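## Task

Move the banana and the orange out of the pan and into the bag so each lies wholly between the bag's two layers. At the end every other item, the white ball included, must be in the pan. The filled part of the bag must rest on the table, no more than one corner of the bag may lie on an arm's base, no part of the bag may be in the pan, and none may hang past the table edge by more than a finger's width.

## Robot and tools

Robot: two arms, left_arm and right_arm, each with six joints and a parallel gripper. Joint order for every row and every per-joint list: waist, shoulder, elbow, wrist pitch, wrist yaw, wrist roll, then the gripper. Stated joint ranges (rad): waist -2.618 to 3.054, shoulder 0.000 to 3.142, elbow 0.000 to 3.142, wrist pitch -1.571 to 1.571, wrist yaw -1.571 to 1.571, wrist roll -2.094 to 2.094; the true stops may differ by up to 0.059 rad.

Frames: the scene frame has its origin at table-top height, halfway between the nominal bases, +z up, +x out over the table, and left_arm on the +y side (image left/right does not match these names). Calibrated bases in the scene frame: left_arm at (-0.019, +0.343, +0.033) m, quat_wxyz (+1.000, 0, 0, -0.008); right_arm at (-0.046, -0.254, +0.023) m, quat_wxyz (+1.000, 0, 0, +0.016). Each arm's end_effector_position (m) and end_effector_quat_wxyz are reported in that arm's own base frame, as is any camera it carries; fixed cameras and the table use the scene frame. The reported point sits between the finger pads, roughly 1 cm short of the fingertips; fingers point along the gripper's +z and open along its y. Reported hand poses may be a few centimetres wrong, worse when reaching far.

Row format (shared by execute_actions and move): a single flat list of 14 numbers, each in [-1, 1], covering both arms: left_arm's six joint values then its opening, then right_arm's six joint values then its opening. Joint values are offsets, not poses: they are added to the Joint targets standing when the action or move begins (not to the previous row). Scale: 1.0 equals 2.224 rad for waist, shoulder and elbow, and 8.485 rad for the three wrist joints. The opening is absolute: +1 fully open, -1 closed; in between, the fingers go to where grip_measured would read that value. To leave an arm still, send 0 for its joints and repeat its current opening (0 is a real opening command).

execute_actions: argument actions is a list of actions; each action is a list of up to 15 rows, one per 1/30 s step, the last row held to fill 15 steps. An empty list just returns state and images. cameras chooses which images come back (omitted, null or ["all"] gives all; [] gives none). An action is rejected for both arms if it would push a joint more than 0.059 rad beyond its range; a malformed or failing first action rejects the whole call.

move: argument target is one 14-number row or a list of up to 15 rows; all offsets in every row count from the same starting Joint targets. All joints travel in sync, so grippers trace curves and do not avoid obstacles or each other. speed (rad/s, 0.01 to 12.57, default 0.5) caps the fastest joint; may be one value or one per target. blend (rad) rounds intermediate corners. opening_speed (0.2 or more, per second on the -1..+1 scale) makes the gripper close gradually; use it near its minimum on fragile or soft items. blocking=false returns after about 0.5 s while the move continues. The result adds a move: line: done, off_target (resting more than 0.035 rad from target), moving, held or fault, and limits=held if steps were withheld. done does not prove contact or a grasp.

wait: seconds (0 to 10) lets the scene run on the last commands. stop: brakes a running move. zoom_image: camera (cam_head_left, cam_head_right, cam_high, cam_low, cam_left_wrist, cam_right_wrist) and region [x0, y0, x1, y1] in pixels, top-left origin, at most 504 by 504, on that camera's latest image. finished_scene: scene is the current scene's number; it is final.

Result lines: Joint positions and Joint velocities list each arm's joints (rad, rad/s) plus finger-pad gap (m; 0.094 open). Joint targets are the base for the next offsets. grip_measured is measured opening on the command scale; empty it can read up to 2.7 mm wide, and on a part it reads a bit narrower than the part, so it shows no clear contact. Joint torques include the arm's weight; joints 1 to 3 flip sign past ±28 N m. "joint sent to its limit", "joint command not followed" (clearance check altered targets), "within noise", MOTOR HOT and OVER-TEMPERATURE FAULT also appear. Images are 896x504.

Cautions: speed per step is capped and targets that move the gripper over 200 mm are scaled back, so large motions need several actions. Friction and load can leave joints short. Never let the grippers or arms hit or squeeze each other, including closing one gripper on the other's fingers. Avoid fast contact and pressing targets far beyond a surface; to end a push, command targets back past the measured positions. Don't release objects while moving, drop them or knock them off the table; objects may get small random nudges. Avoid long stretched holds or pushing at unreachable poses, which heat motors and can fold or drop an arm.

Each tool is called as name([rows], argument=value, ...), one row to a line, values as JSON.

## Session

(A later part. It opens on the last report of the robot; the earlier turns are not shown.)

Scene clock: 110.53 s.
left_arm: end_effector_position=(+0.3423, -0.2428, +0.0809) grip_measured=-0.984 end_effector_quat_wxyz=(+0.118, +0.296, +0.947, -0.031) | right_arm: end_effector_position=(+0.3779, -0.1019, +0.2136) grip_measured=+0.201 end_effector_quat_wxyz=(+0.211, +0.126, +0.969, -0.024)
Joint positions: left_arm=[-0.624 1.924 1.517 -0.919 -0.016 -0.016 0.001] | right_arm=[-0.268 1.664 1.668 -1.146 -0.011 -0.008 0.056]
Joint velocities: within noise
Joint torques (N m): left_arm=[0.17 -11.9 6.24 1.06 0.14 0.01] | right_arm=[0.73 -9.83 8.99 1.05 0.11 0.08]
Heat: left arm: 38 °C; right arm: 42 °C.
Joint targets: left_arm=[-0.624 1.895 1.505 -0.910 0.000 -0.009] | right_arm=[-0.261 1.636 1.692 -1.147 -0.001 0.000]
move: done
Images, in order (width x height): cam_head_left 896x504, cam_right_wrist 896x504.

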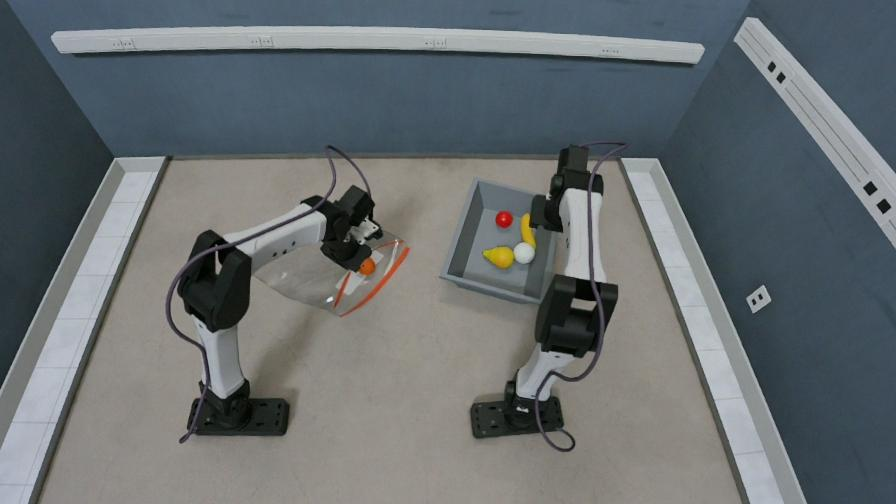

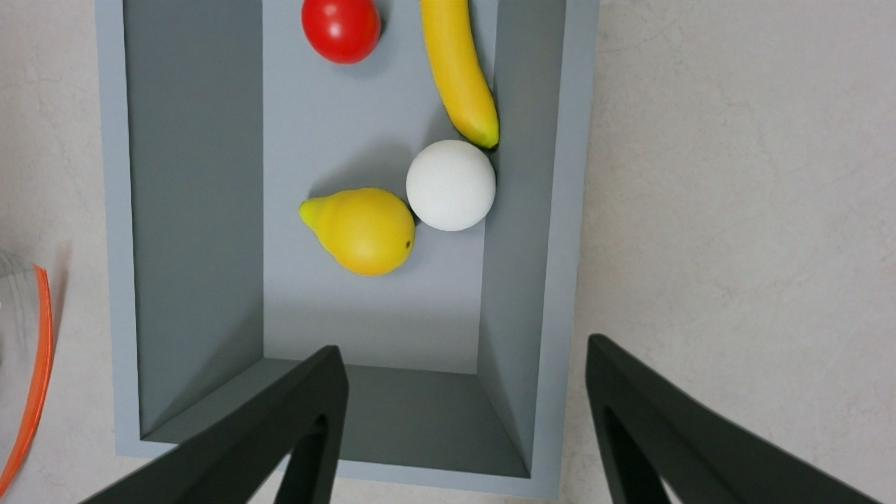

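move(target=[0,0,0,0,0,0,-1.0, -0.0318,0.1875,-0.0755,0.0903,-0.0273,-0.0334,0.4], speed=0.5, opening_speed=0.5, cameras=["cam_right_wrist","cam_head_left","cam_low"])

Scene clock: 114.00 s.
left_arm: end_effector_position=(+0.3423, -0.2428, +0.0809) grip_measured=-0.984 end_effector_quat_wxyz=(+0.118, +0.296, +0.947, -0.031) | right_arm: end_effector_position=(+0.5132, -0.1333, +0.0853) grip_measured=+0.399 end_effector_quat_wxyz=(+0.333, -0.011, +0.943, +0.007)
Joint positions: left_arm=[-0.624 1.924 1.517 -0.919 -0.016 -0.016 0.001] | right_arm=[-0.325 2.046 1.523 -0.4 -0.221 -0.275 0.066]
Joint velocities: within noise
Joint torques (N m): left_arm=[0.2 -11.93 6.23 1.07 0.14 0.02] | right_arm=[-0.58 -10.25 6.98 1.61 -0.27 -0.05]
Heat: left arm: 39 °C; right arm: 42 °C.
Joint targets: left_arm=[-0.624 1.895 1.505 -0.910 0.000 -0.009] | right_arm=[-0.332 2.053 1.524 -0.381 -0.232 -0.283]
move: done
Images, in order (width x height): cam_head_left 896x504, cam_low 896x504, cam_right_wrist 896x504.

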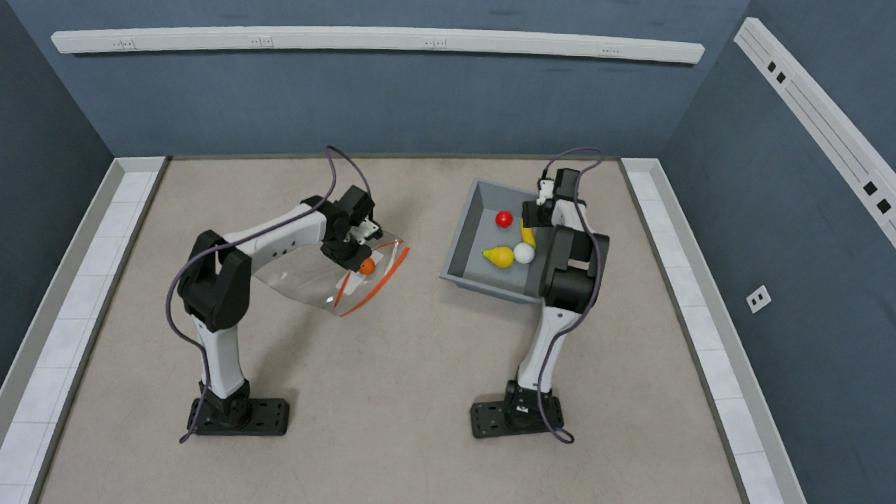

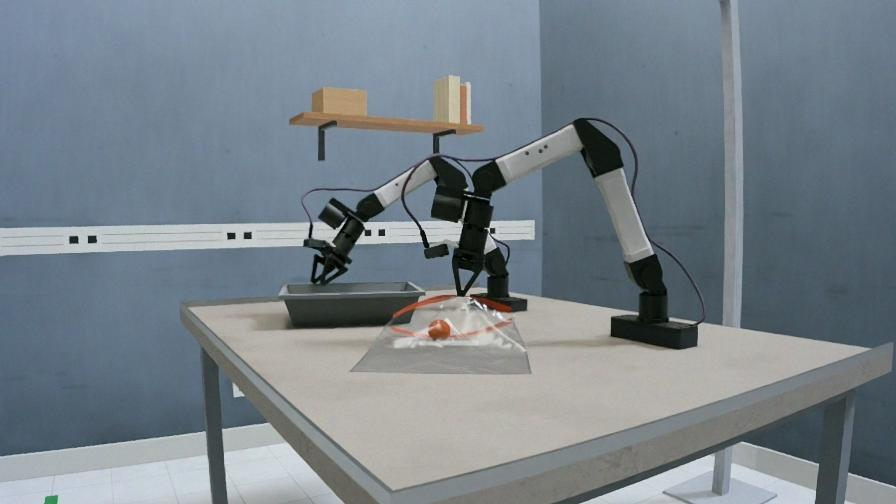

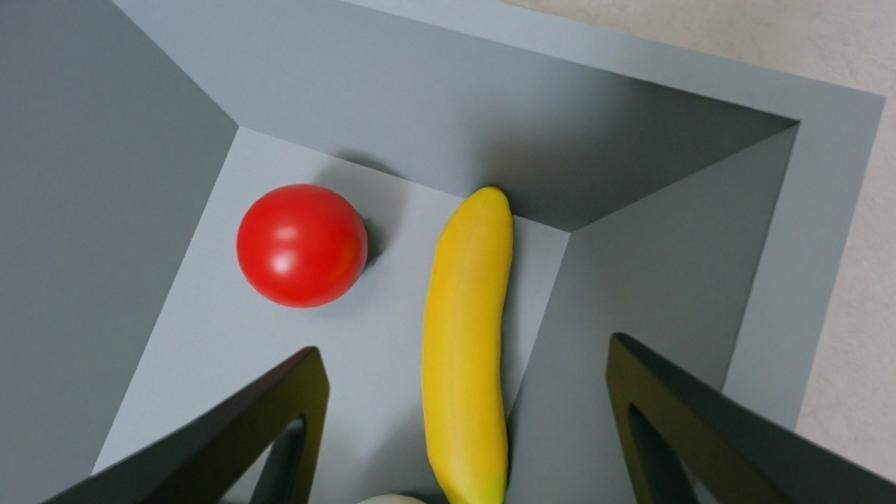

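move([
  [0,0,0,0,0,0,-1.0, 0.0076,0.0302,-0.0564,0.0234,0,0,-0.08],
  [0,0,0,0,0,0,-1.0, 0.0076,0.0504,-0.094,0.039,0,0,-0.08],
], speed=[0.25,0.1], blend=[0.02,0], cameras=["cam_right_wrist","cam_head_left","cam_low"])

Scene clock: 117.80 s.
left_arm: end_effector_position=(+0.3423, -0.2428, +0.0809) grip_measured=-0.984 end_effector_quat_wxyz=(+0.118, +0.296, +0.947, -0.031) | right_arm: end_effector_position=(+0.5239, -0.1317, +0.0314) grip_measured=-0.079 end_effector_quat_wxyz=(+0.379, -0.028, +0.925, -0.013)
Joint positions: left_arm=[-0.624 1.924 1.517 -0.919 -0.016 -0.016 0.001] | right_arm=[-0.315 2.12 1.334 -0.031 -0.218 -0.29 0.043]
Joint velocities: within noise
Joint torques (N m): left_arm=[0.2 -11.85 6.23 1.07 0.15 0.02] | right_arm=[0.09 -7.05 4.59 1.33 -0.25 0.11]
Heat: left arm: 39 °C; right arm: 43 °C.
Joint targets: left_arm=[-0.624 1.895 1.505 -0.910 0.000 -0.009] | right_arm=[-0.314 2.165 1.315 -0.050 -0.232 -0.283]
move: off_target (right_arm); right_arm: the shoulder is farthest, 0.045 rad from its target
Images, in order (width x height): cam_head_left 896x504, cam_low 896x504, cam_right_wrist 896x504.

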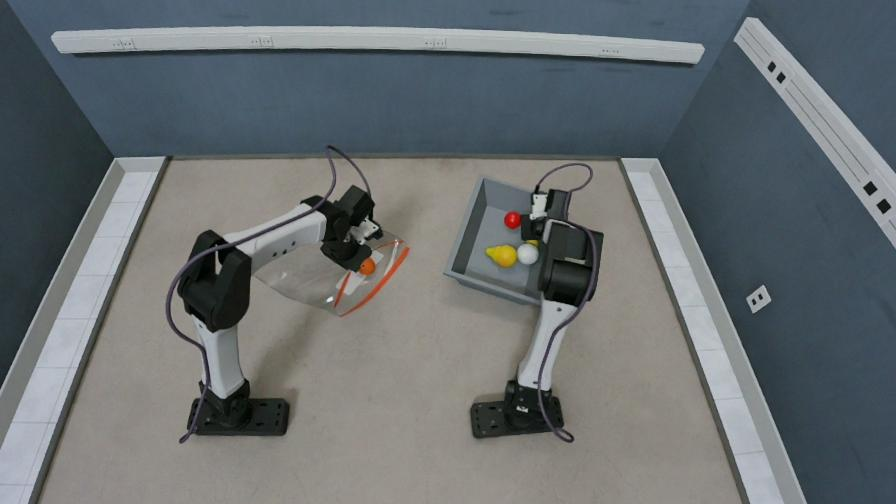

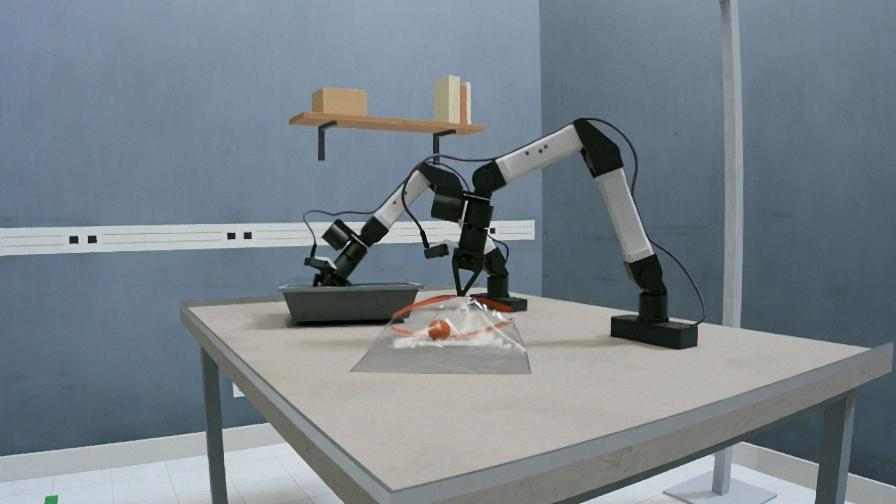

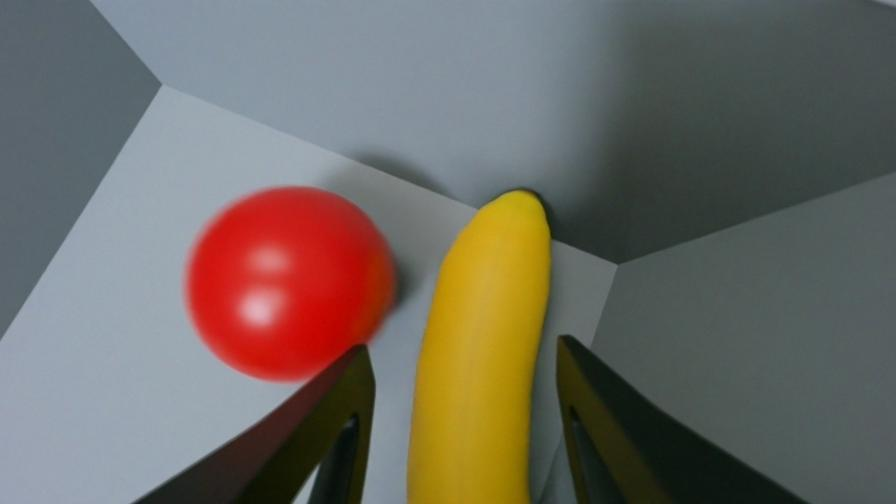

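zoom_image(camera="cam_head_left", region=[430, 150, 620, 320])

zoom_image(camera="cam_low", region=[260, 200, 440, 340])

zoom_image(camera="cam_high", region=[440, 180, 640, 320])

Scaled by 2.653 from the camera's 896x504 image, which has a finer 1280x720 frame.

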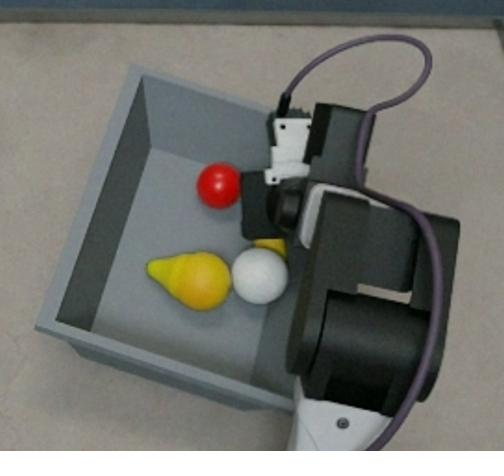

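Scaled by 2.800 from the camera's 896x504 image, which has a finer 1280x720 frame.

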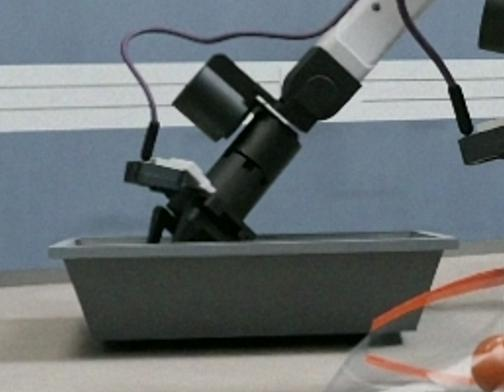

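This scene's latest camera images include none from cam_high. They are from: cam_head_left, cam_low, cam_right_wrist. cam_high's image comes with the result of a call that names it in "cameras".

move([
  [0,0,0,0,0,0,-1.0, 0,-0.0607,0.094,-0.0365,0,0,-0.08],
  [0,0,0,0,0,0,-1.0, 0.0265,0.1102,0.469,-0.1412,0.0273,-0.0008,0.2],
], speed=[0.15,0.6], cameras=["cam_right_wrist","cam_head_left","cam_high"])

Scene clock: 123.53 s.
left_arm: end_effector_position=(+0.3423, -0.2428, +0.0809) grip_measured=-0.984 end_effector_quat_wxyz=(+0.118, +0.296, +0.947, -0.031) | right_arm: end_effector_position=(+0.5079, -0.1346, +0.0998) grip_measured=+0.199 end_effector_quat_wxyz=(+0.127, -0.015, +0.991, -0.031)
Joint positions: left_arm=[-0.624 1.924 1.517 -0.919 -0.016 -0.016 0.001] | right_arm=[-0.262 2.394 2.33 -1.246 -0.01 -0.29 0.056]
Joint velocities: within noise
Joint torques (N m): left_arm=[0.2 -11.89 6.22 1.06 0.15 0.01] | right_arm=[0.66 -11.43 9.13 0.76 0.05 0.06]
Heat: left arm: 39 °C; right arm: 44 °C.
Joint targets: left_arm=[-0.624 1.895 1.505 -0.910 0.000 -0.009] | right_arm=[-0.256 2.410 2.358 -1.248 -0.001 -0.290]
move: done
Images, in order (width x height): cam_head_left 896x504, cam_high 896x504, cam_right_wrist 896x504.

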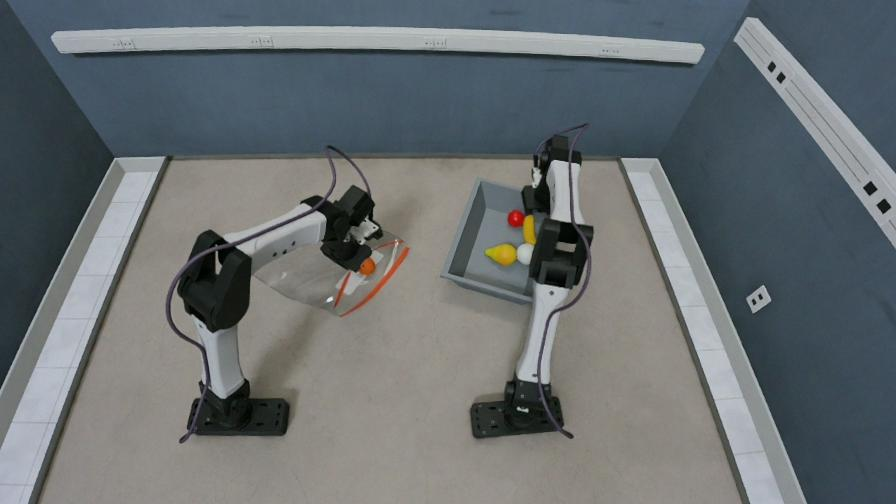

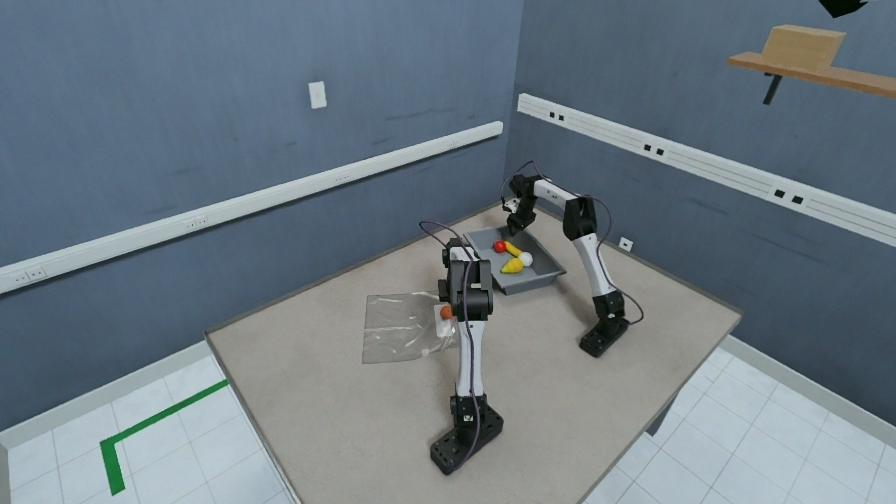

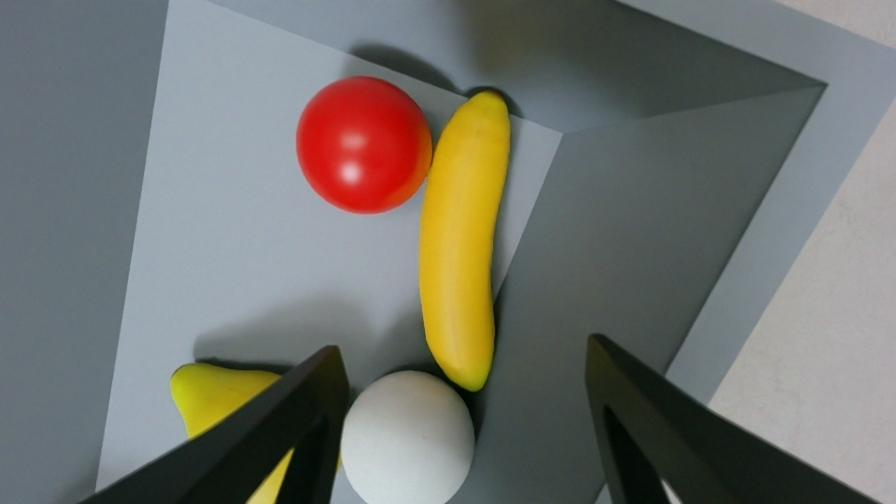

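move([
  [0,0,0,0,0,0,-1.0, 0,0,0,0,0,0,-0.05],
  [0,0,0,0,0,0,-1.0, -0.0072,-0.0225,-0.2212,0.0531,0,0,-0.05],
], speed=0.25, cameras=["cam_right_wrist","cam_head_left","cam_low"])

Scene clock: 127.10 s.
left_arm: end_effector_position=(+0.3423, -0.2428, +0.0809) grip_measured=-0.984 end_effector_quat_wxyz=(+0.118, +0.296, +0.947, -0.031) | right_arm: end_effector_position=(+0.5000, -0.1321, -0.0029) grip_measured=-0.049 end_effector_quat_wxyz=(+0.125, -0.015, +0.992, -0.029)
Joint positions: left_arm=[-0.624 1.924 1.517 -0.919 -0.016 -0.016 0.001] | right_arm=[-0.262 2.374 1.885 -0.824 -0.012 -0.29 0.045]
Joint velocities: within noise
Joint torques (N m): left_arm=[0.18 -11.9 6.22 1.07 0.15 0.02] | right_arm=[-0.88 -13.9 4.53 1.04 0.06 0.06]
Heat: left arm: 39 °C; right arm: 45 °C.
Joint targets: left_arm=[-0.624 1.895 1.505 -0.910 0.000 -0.009] | right_arm=[-0.272 2.360 1.866 -0.798 -0.001 -0.290]
move: done
Images, in order (width x height): cam_head_left 896x504, cam_low 896x504, cam_right_wrist 896x504.

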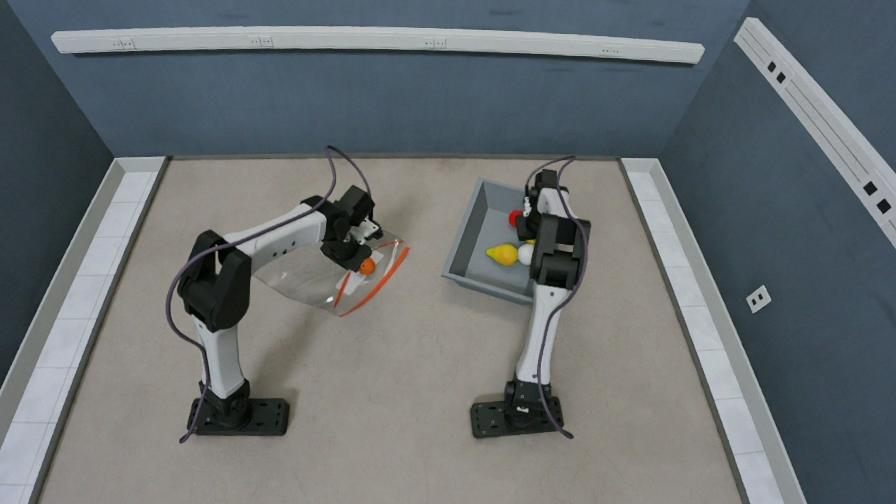

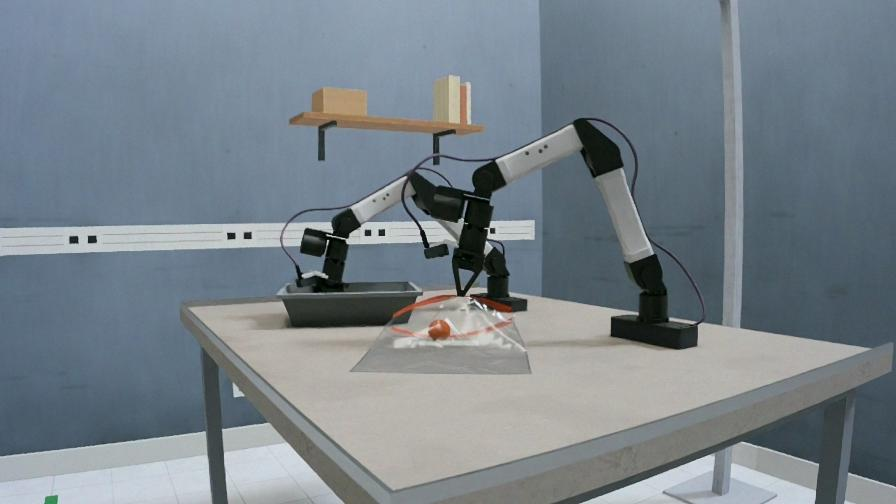

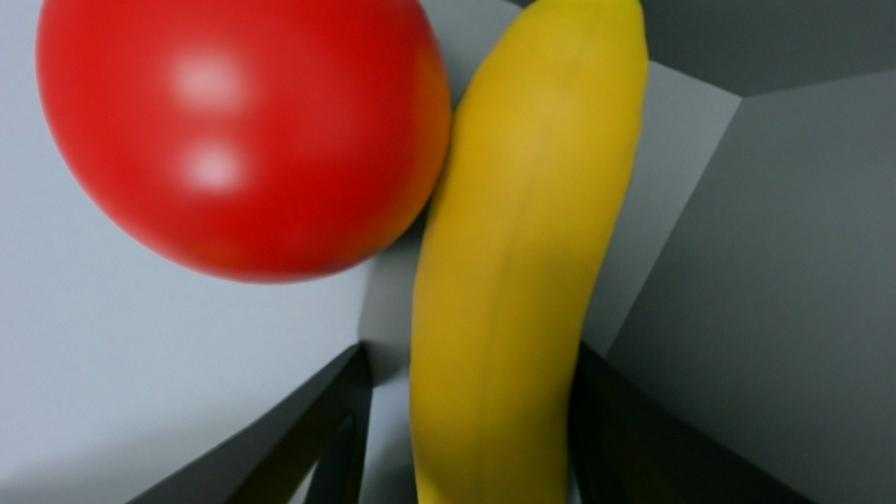

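move(target=[0,0,0,0,0,0,-1.0, 0,0,0,0,0,0,-0.42], opening_speed=0.2, cameras=["cam_right_wrist","cam_head_left"])

Scene clock: 129.53 s.
left_arm: end_effector_position=(+0.3423, -0.2428, +0.0809) grip_measured=-0.984 end_effector_quat_wxyz=(+0.118, +0.296, +0.947, -0.031) | right_arm: end_effector_position=(+0.5032, -0.1310, -0.0029) grip_measured=-0.418 end_effector_quat_wxyz=(+0.133, -0.015, +0.991, -0.026)
Joint positions: left_arm=[-0.624 1.924 1.517 -0.919 -0.016 -0.016 0.001] | right_arm=[-0.262 2.374 1.881 -0.807 -0.023 -0.29 0.027]
Joint velocities: left_arm=[within noise] | right_arm=[-0.007 0.012 -0.002 0.007 -0.051 0.022 0.017]
Joint torques (N m): left_arm=[0.17 -11.88 6.2 1.06 0.14 0.02] | right_arm=[-0.85 -13.9 4.96 0.91 0.15 0.05]
Heat: left arm: 39 °C; right arm: 46 °C.
Joint targets: left_arm=[-0.624 1.895 1.505 -0.910 0.000 -0.009] | right_arm=[-0.272 2.360 1.866 -0.798 -0.001 -0.290]
move: done
Images, in order (width x height): cam_head_left 896x504, cam_right_wrist 896x504.

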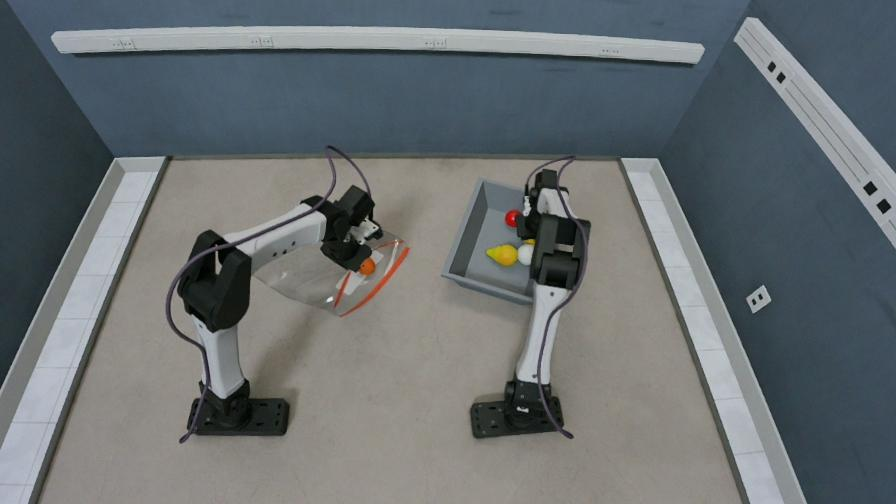

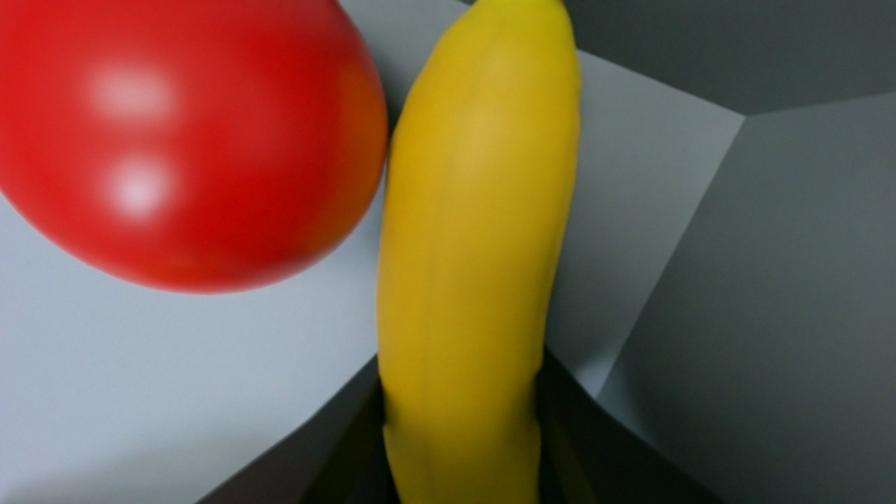

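move([
  [0,0,0,0,0,0,-1.0, 0,-0.0121,0.1246,-0.0368,0,0,-0.45],
  [0,0,0,0,0,0,-1.0, 0,-0.2673,-0.1155,-0.0348,0,0,-0.45],
  [0,0,0,0,0,0,-1.0, 0.3885,-0.2673,-0.1155,-0.0348,0,0.0271,-0.45],
], speed=[0.2,0.5,0.6], blend=[0.03,0.1,0], opening_speed=0.2)

Scene clock: 135.70 s.
left_arm: end_effector_position=(+0.3423, -0.2428, +0.0809) grip_measured=-0.984 end_effector_quat_wxyz=(+0.118, +0.296, +0.947, -0.031) | right_arm: end_effector_position=(+0.3305, +0.2248, +0.1460) grip_measured=-0.442 end_effector_quat_wxyz=(+0.132, -0.323, +0.937, +0.038)
Joint positions: left_arm=[-0.624 1.924 1.517 -0.919 -0.016 -0.016 0.001] | right_arm=[0.595 1.804 1.613 -1.104 -0.005 -0.068 0.026]
Joint velocities: within noise
Joint torques (N m): left_arm=[0.2 -11.89 6.24 1.07 0.14 0.02] | right_arm=[-0.14 -11.92 6.3 0.93 0.01 0.19]
Heat: left arm: 40 °C; right arm: 47 °C.
Joint targets: left_arm=[-0.624 1.895 1.505 -0.910 0.000 -0.009] | right_arm=[0.593 1.765 1.609 -1.093 -0.001 -0.060]
move: off_target (right_arm); right_arm: the shoulder is farthest, 0.039 rad from its target

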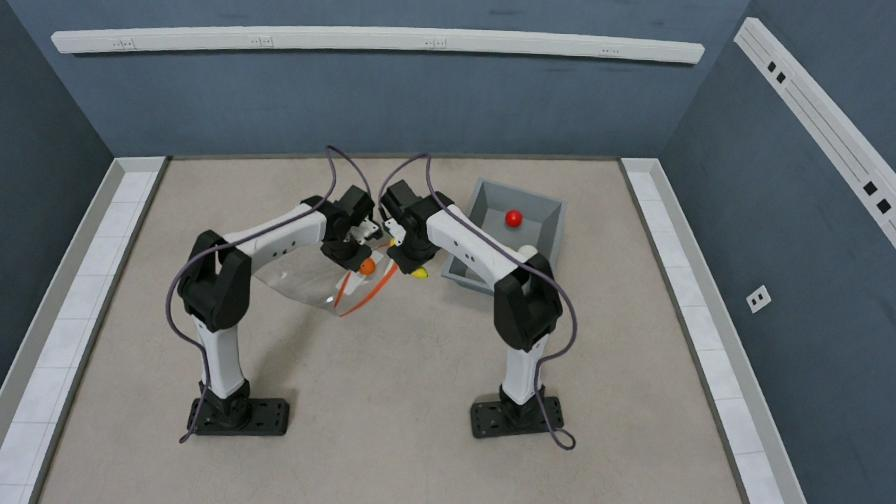

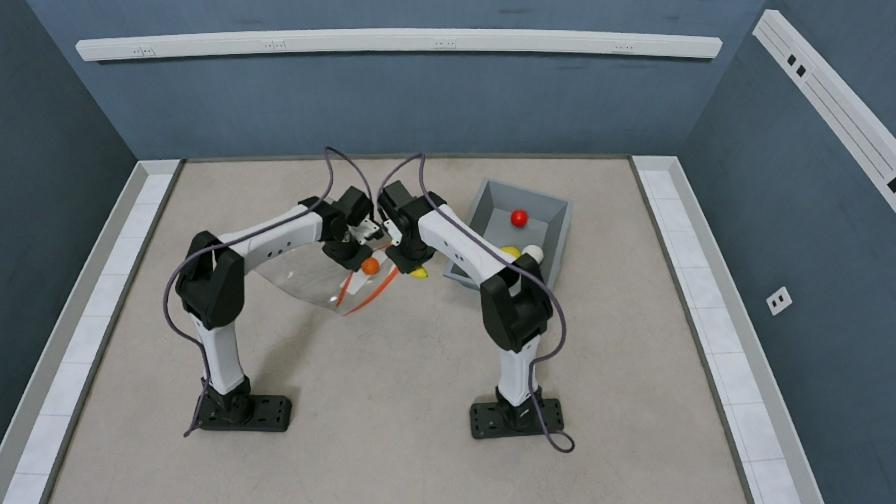

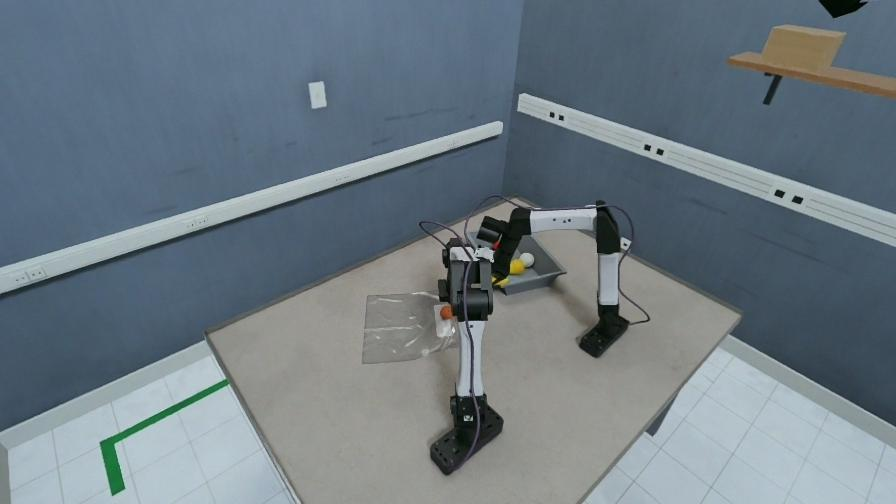

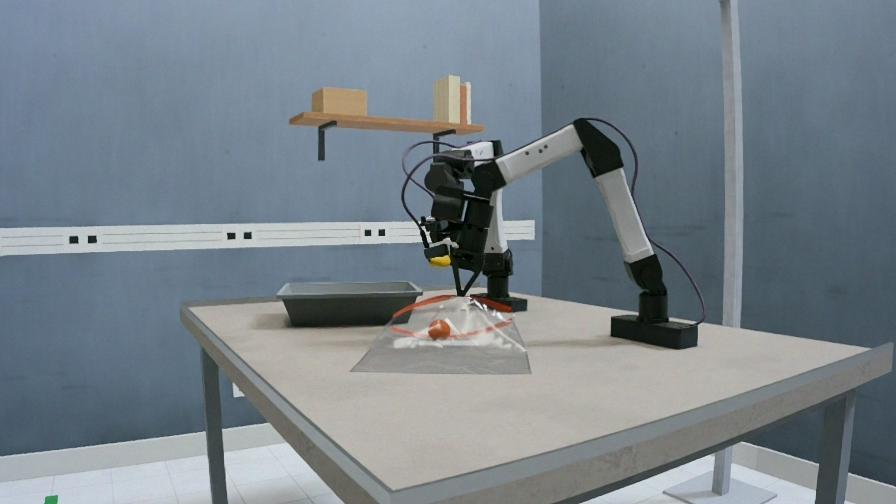

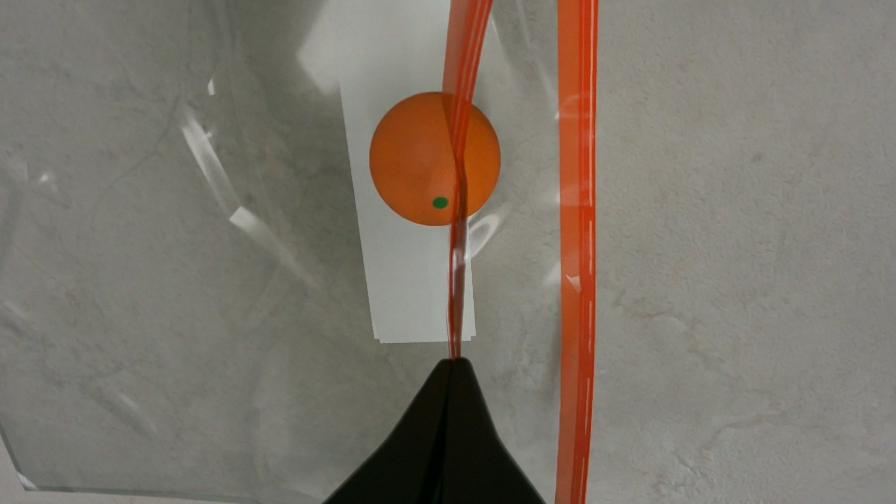

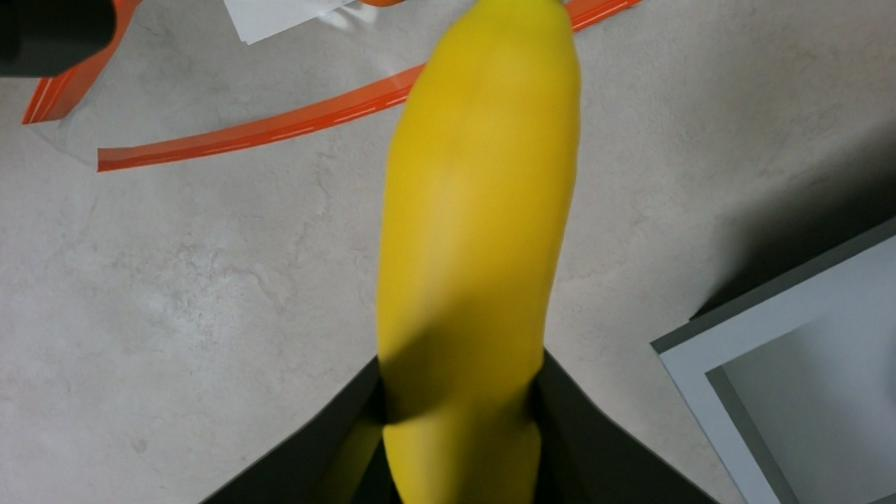

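move(target=[0,0,0,0,0,0,-1.0, 0.0076,0.1709,0.0351,0.0359,0,-0.0012,-0.45], speed=0.4, cameras=["cam_left_wrist","cam_right_wrist","cam_low","cam_high"])

Scene clock: 138.03 s.
left_arm: end_effector_position=(+0.3423, -0.2428, +0.0809) grip_measured=-0.984 end_effector_quat_wxyz=(+0.118, +0.296, +0.947, -0.031) | right_arm: end_effector_position=(+0.3419, +0.2325, +0.1231) grip_measured=-0.442 end_effector_quat_wxyz=(+0.126, -0.323, +0.937, +0.037)
Joint positions: left_arm=[-0.624 1.924 1.517 -0.919 -0.016 -0.016 0.001] | right_arm=[0.595 1.868 1.606 -1.046 -0.005 -0.067 0.026]
Joint velocities: within noise
Joint torques (N m): left_arm=[0.18 -11.89 6.24 1.06 0.14 0.02] | right_arm=[0.03 -10.52 7.15 0.83 -0.02 0.05]
Heat: left arm: 40 °C; right arm: 47 °C.
Joint targets: left_arm=[-0.624 1.895 1.505 -0.910 0.000 -0.009] | right_arm=[0.595 1.853 1.613 -1.043 -0.005 -0.067]
move: held (right_arm; a check stopped the path); limits=held; right_arm: the shoulder is farthest, 0.277 rad from its target
joint command not followed: on one or more control steps a check withheld the commanded joint targets of the right arm, and it was not sent them on those steps.
cause: the commanded joint targets, or the way to them, would bring a part of the robot too close to another arm (this arm's wrist (the part past the wrist pitch) and the left arm's wrist (the part past the wrist pitch), at the place that arm is still heading or pushing toward).
Images, in order (width x height): cam_high 896x504, cam_low 896x504, cam_left_wrist 896x504, cam_right_wrist 896x504.

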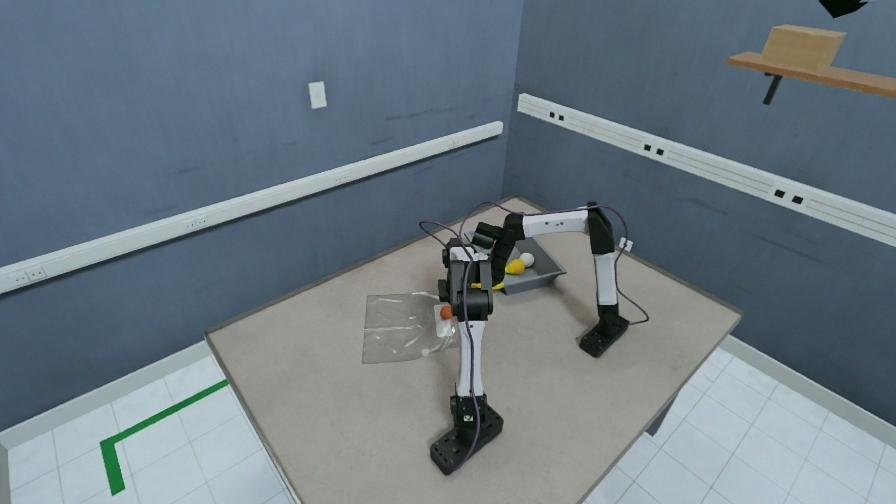

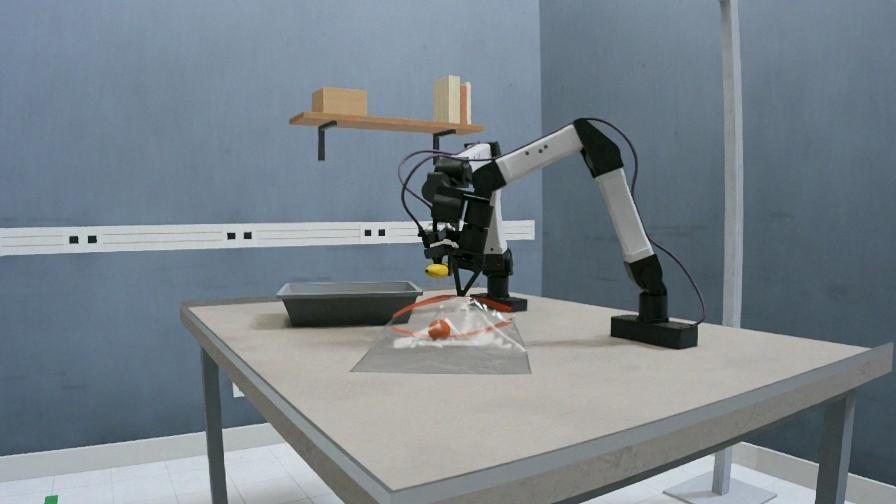

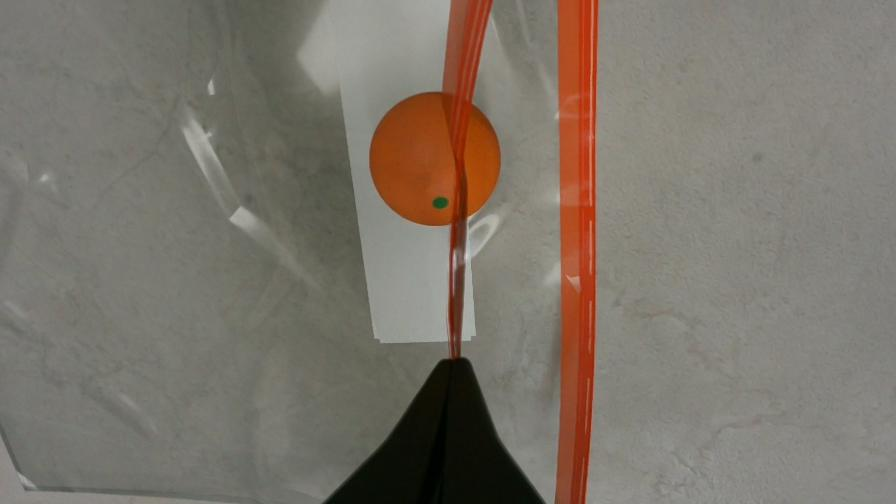

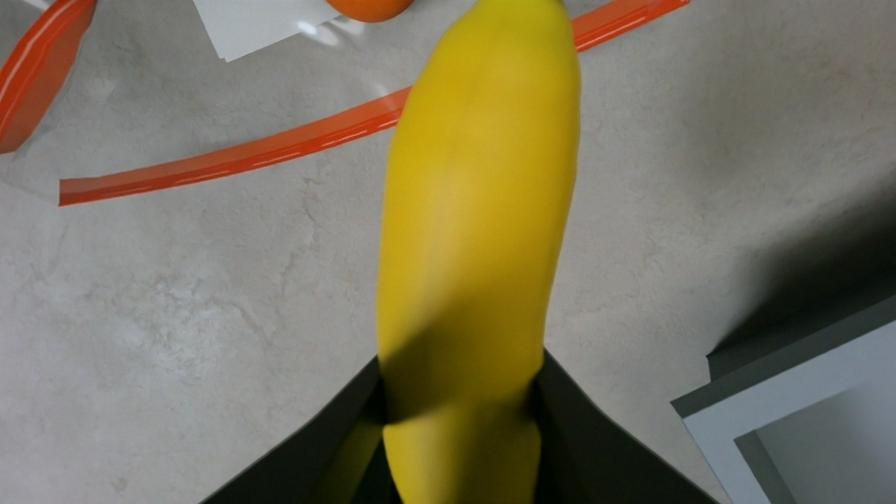

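move([
  [0,0,0,0,0,0,-1.0, -0.009,0.0099,-0.1226,0.0381,0.0006,-0.0035,-0.45],
  [0,0,0,0,0,0,-1.0, -0.009,0.0571,-0.1857,0.0681,0.0006,-0.0035,-0.45],
], speed=[0.4,0.15], blend=[0.03,0], cameras=["cam_left_wrist","cam_right_wrist","cam_low","cam_head_left"])

zoom_image(camera="cam_low", region=[340, 220, 560, 380])

Scene clock: 141.90 s.
left_arm: end_effector_position=(+0.3371, -0.2389, +0.0748) grip_measured=-0.984 end_effector_quat_wxyz=(+0.109, +0.297, +0.948, -0.027) | right_arm: end_effector_position=(+0.3487, +0.2306, -0.0033) grip_measured=-0.442 end_effector_quat_wxyz=(+0.155, -0.326, +0.932, +0.041)
Joint positions: left_arm=[-0.624 1.921 1.494 -0.919 -0.017 -0.014 0.001] | right_arm=[0.583 1.969 1.202 -0.482 -0.004 -0.09 0.026]
Joint velocities: within noise
Joint torques (N m): left_arm=[0.2 -11.63 8.44 1.01 0.15 0.01] | right_arm=[-0.69 -8.32 5.74 1.05 0.01 -0.04]
Heat: left arm: 41 °C; right arm: 47 °C.
Joint targets: left_arm=[-0.624 1.895 1.505 -0.910 0.000 -0.009] | right_arm=[0.575 1.980 1.200 -0.465 0.000 -0.097]
move: done
Images, in order (width x height): cam_head_left 896x504, cam_low 896x504, cam_left_wrist 896x504, cam_right_wrist 896x504.

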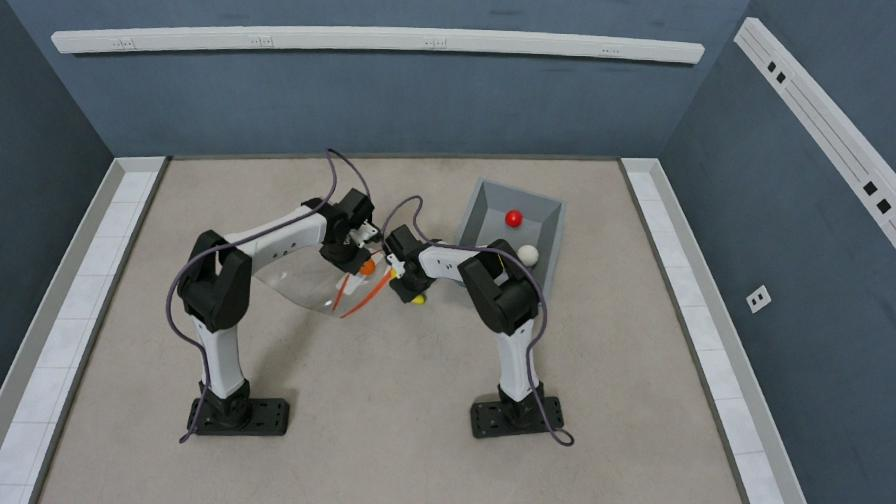

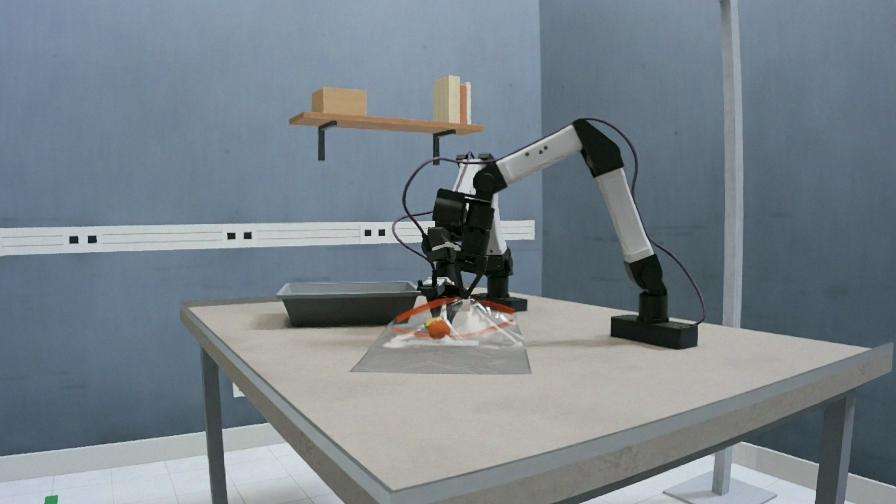

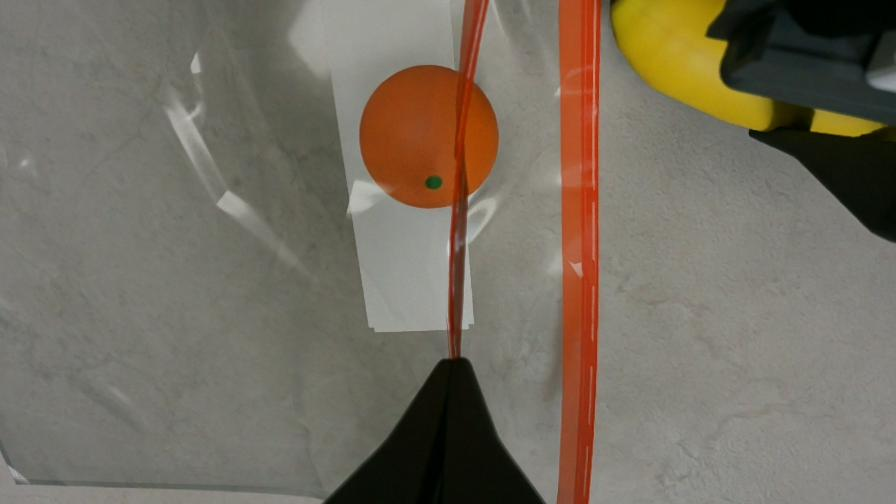

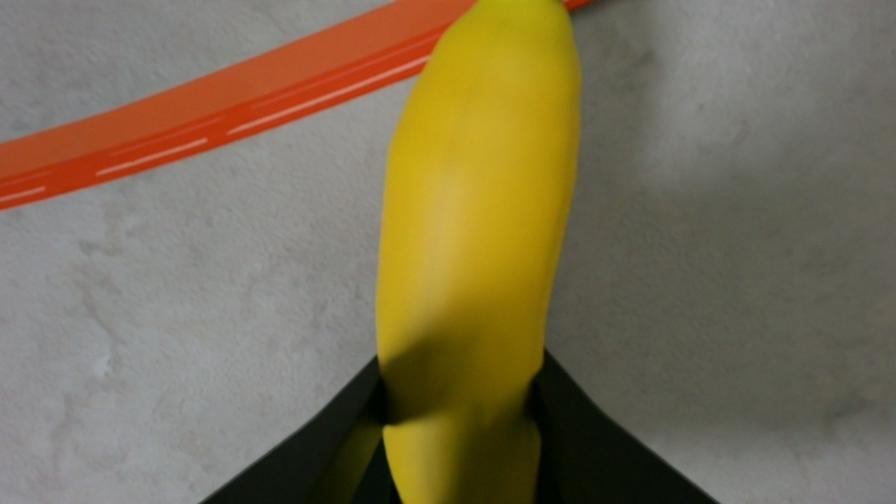

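Scaled by 2.291 from the camera's 896x504 image, which has a finer 1280x720 frame.

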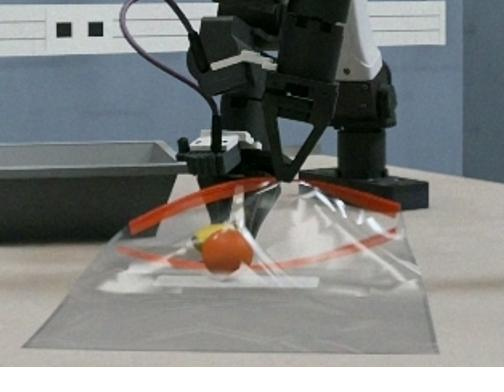

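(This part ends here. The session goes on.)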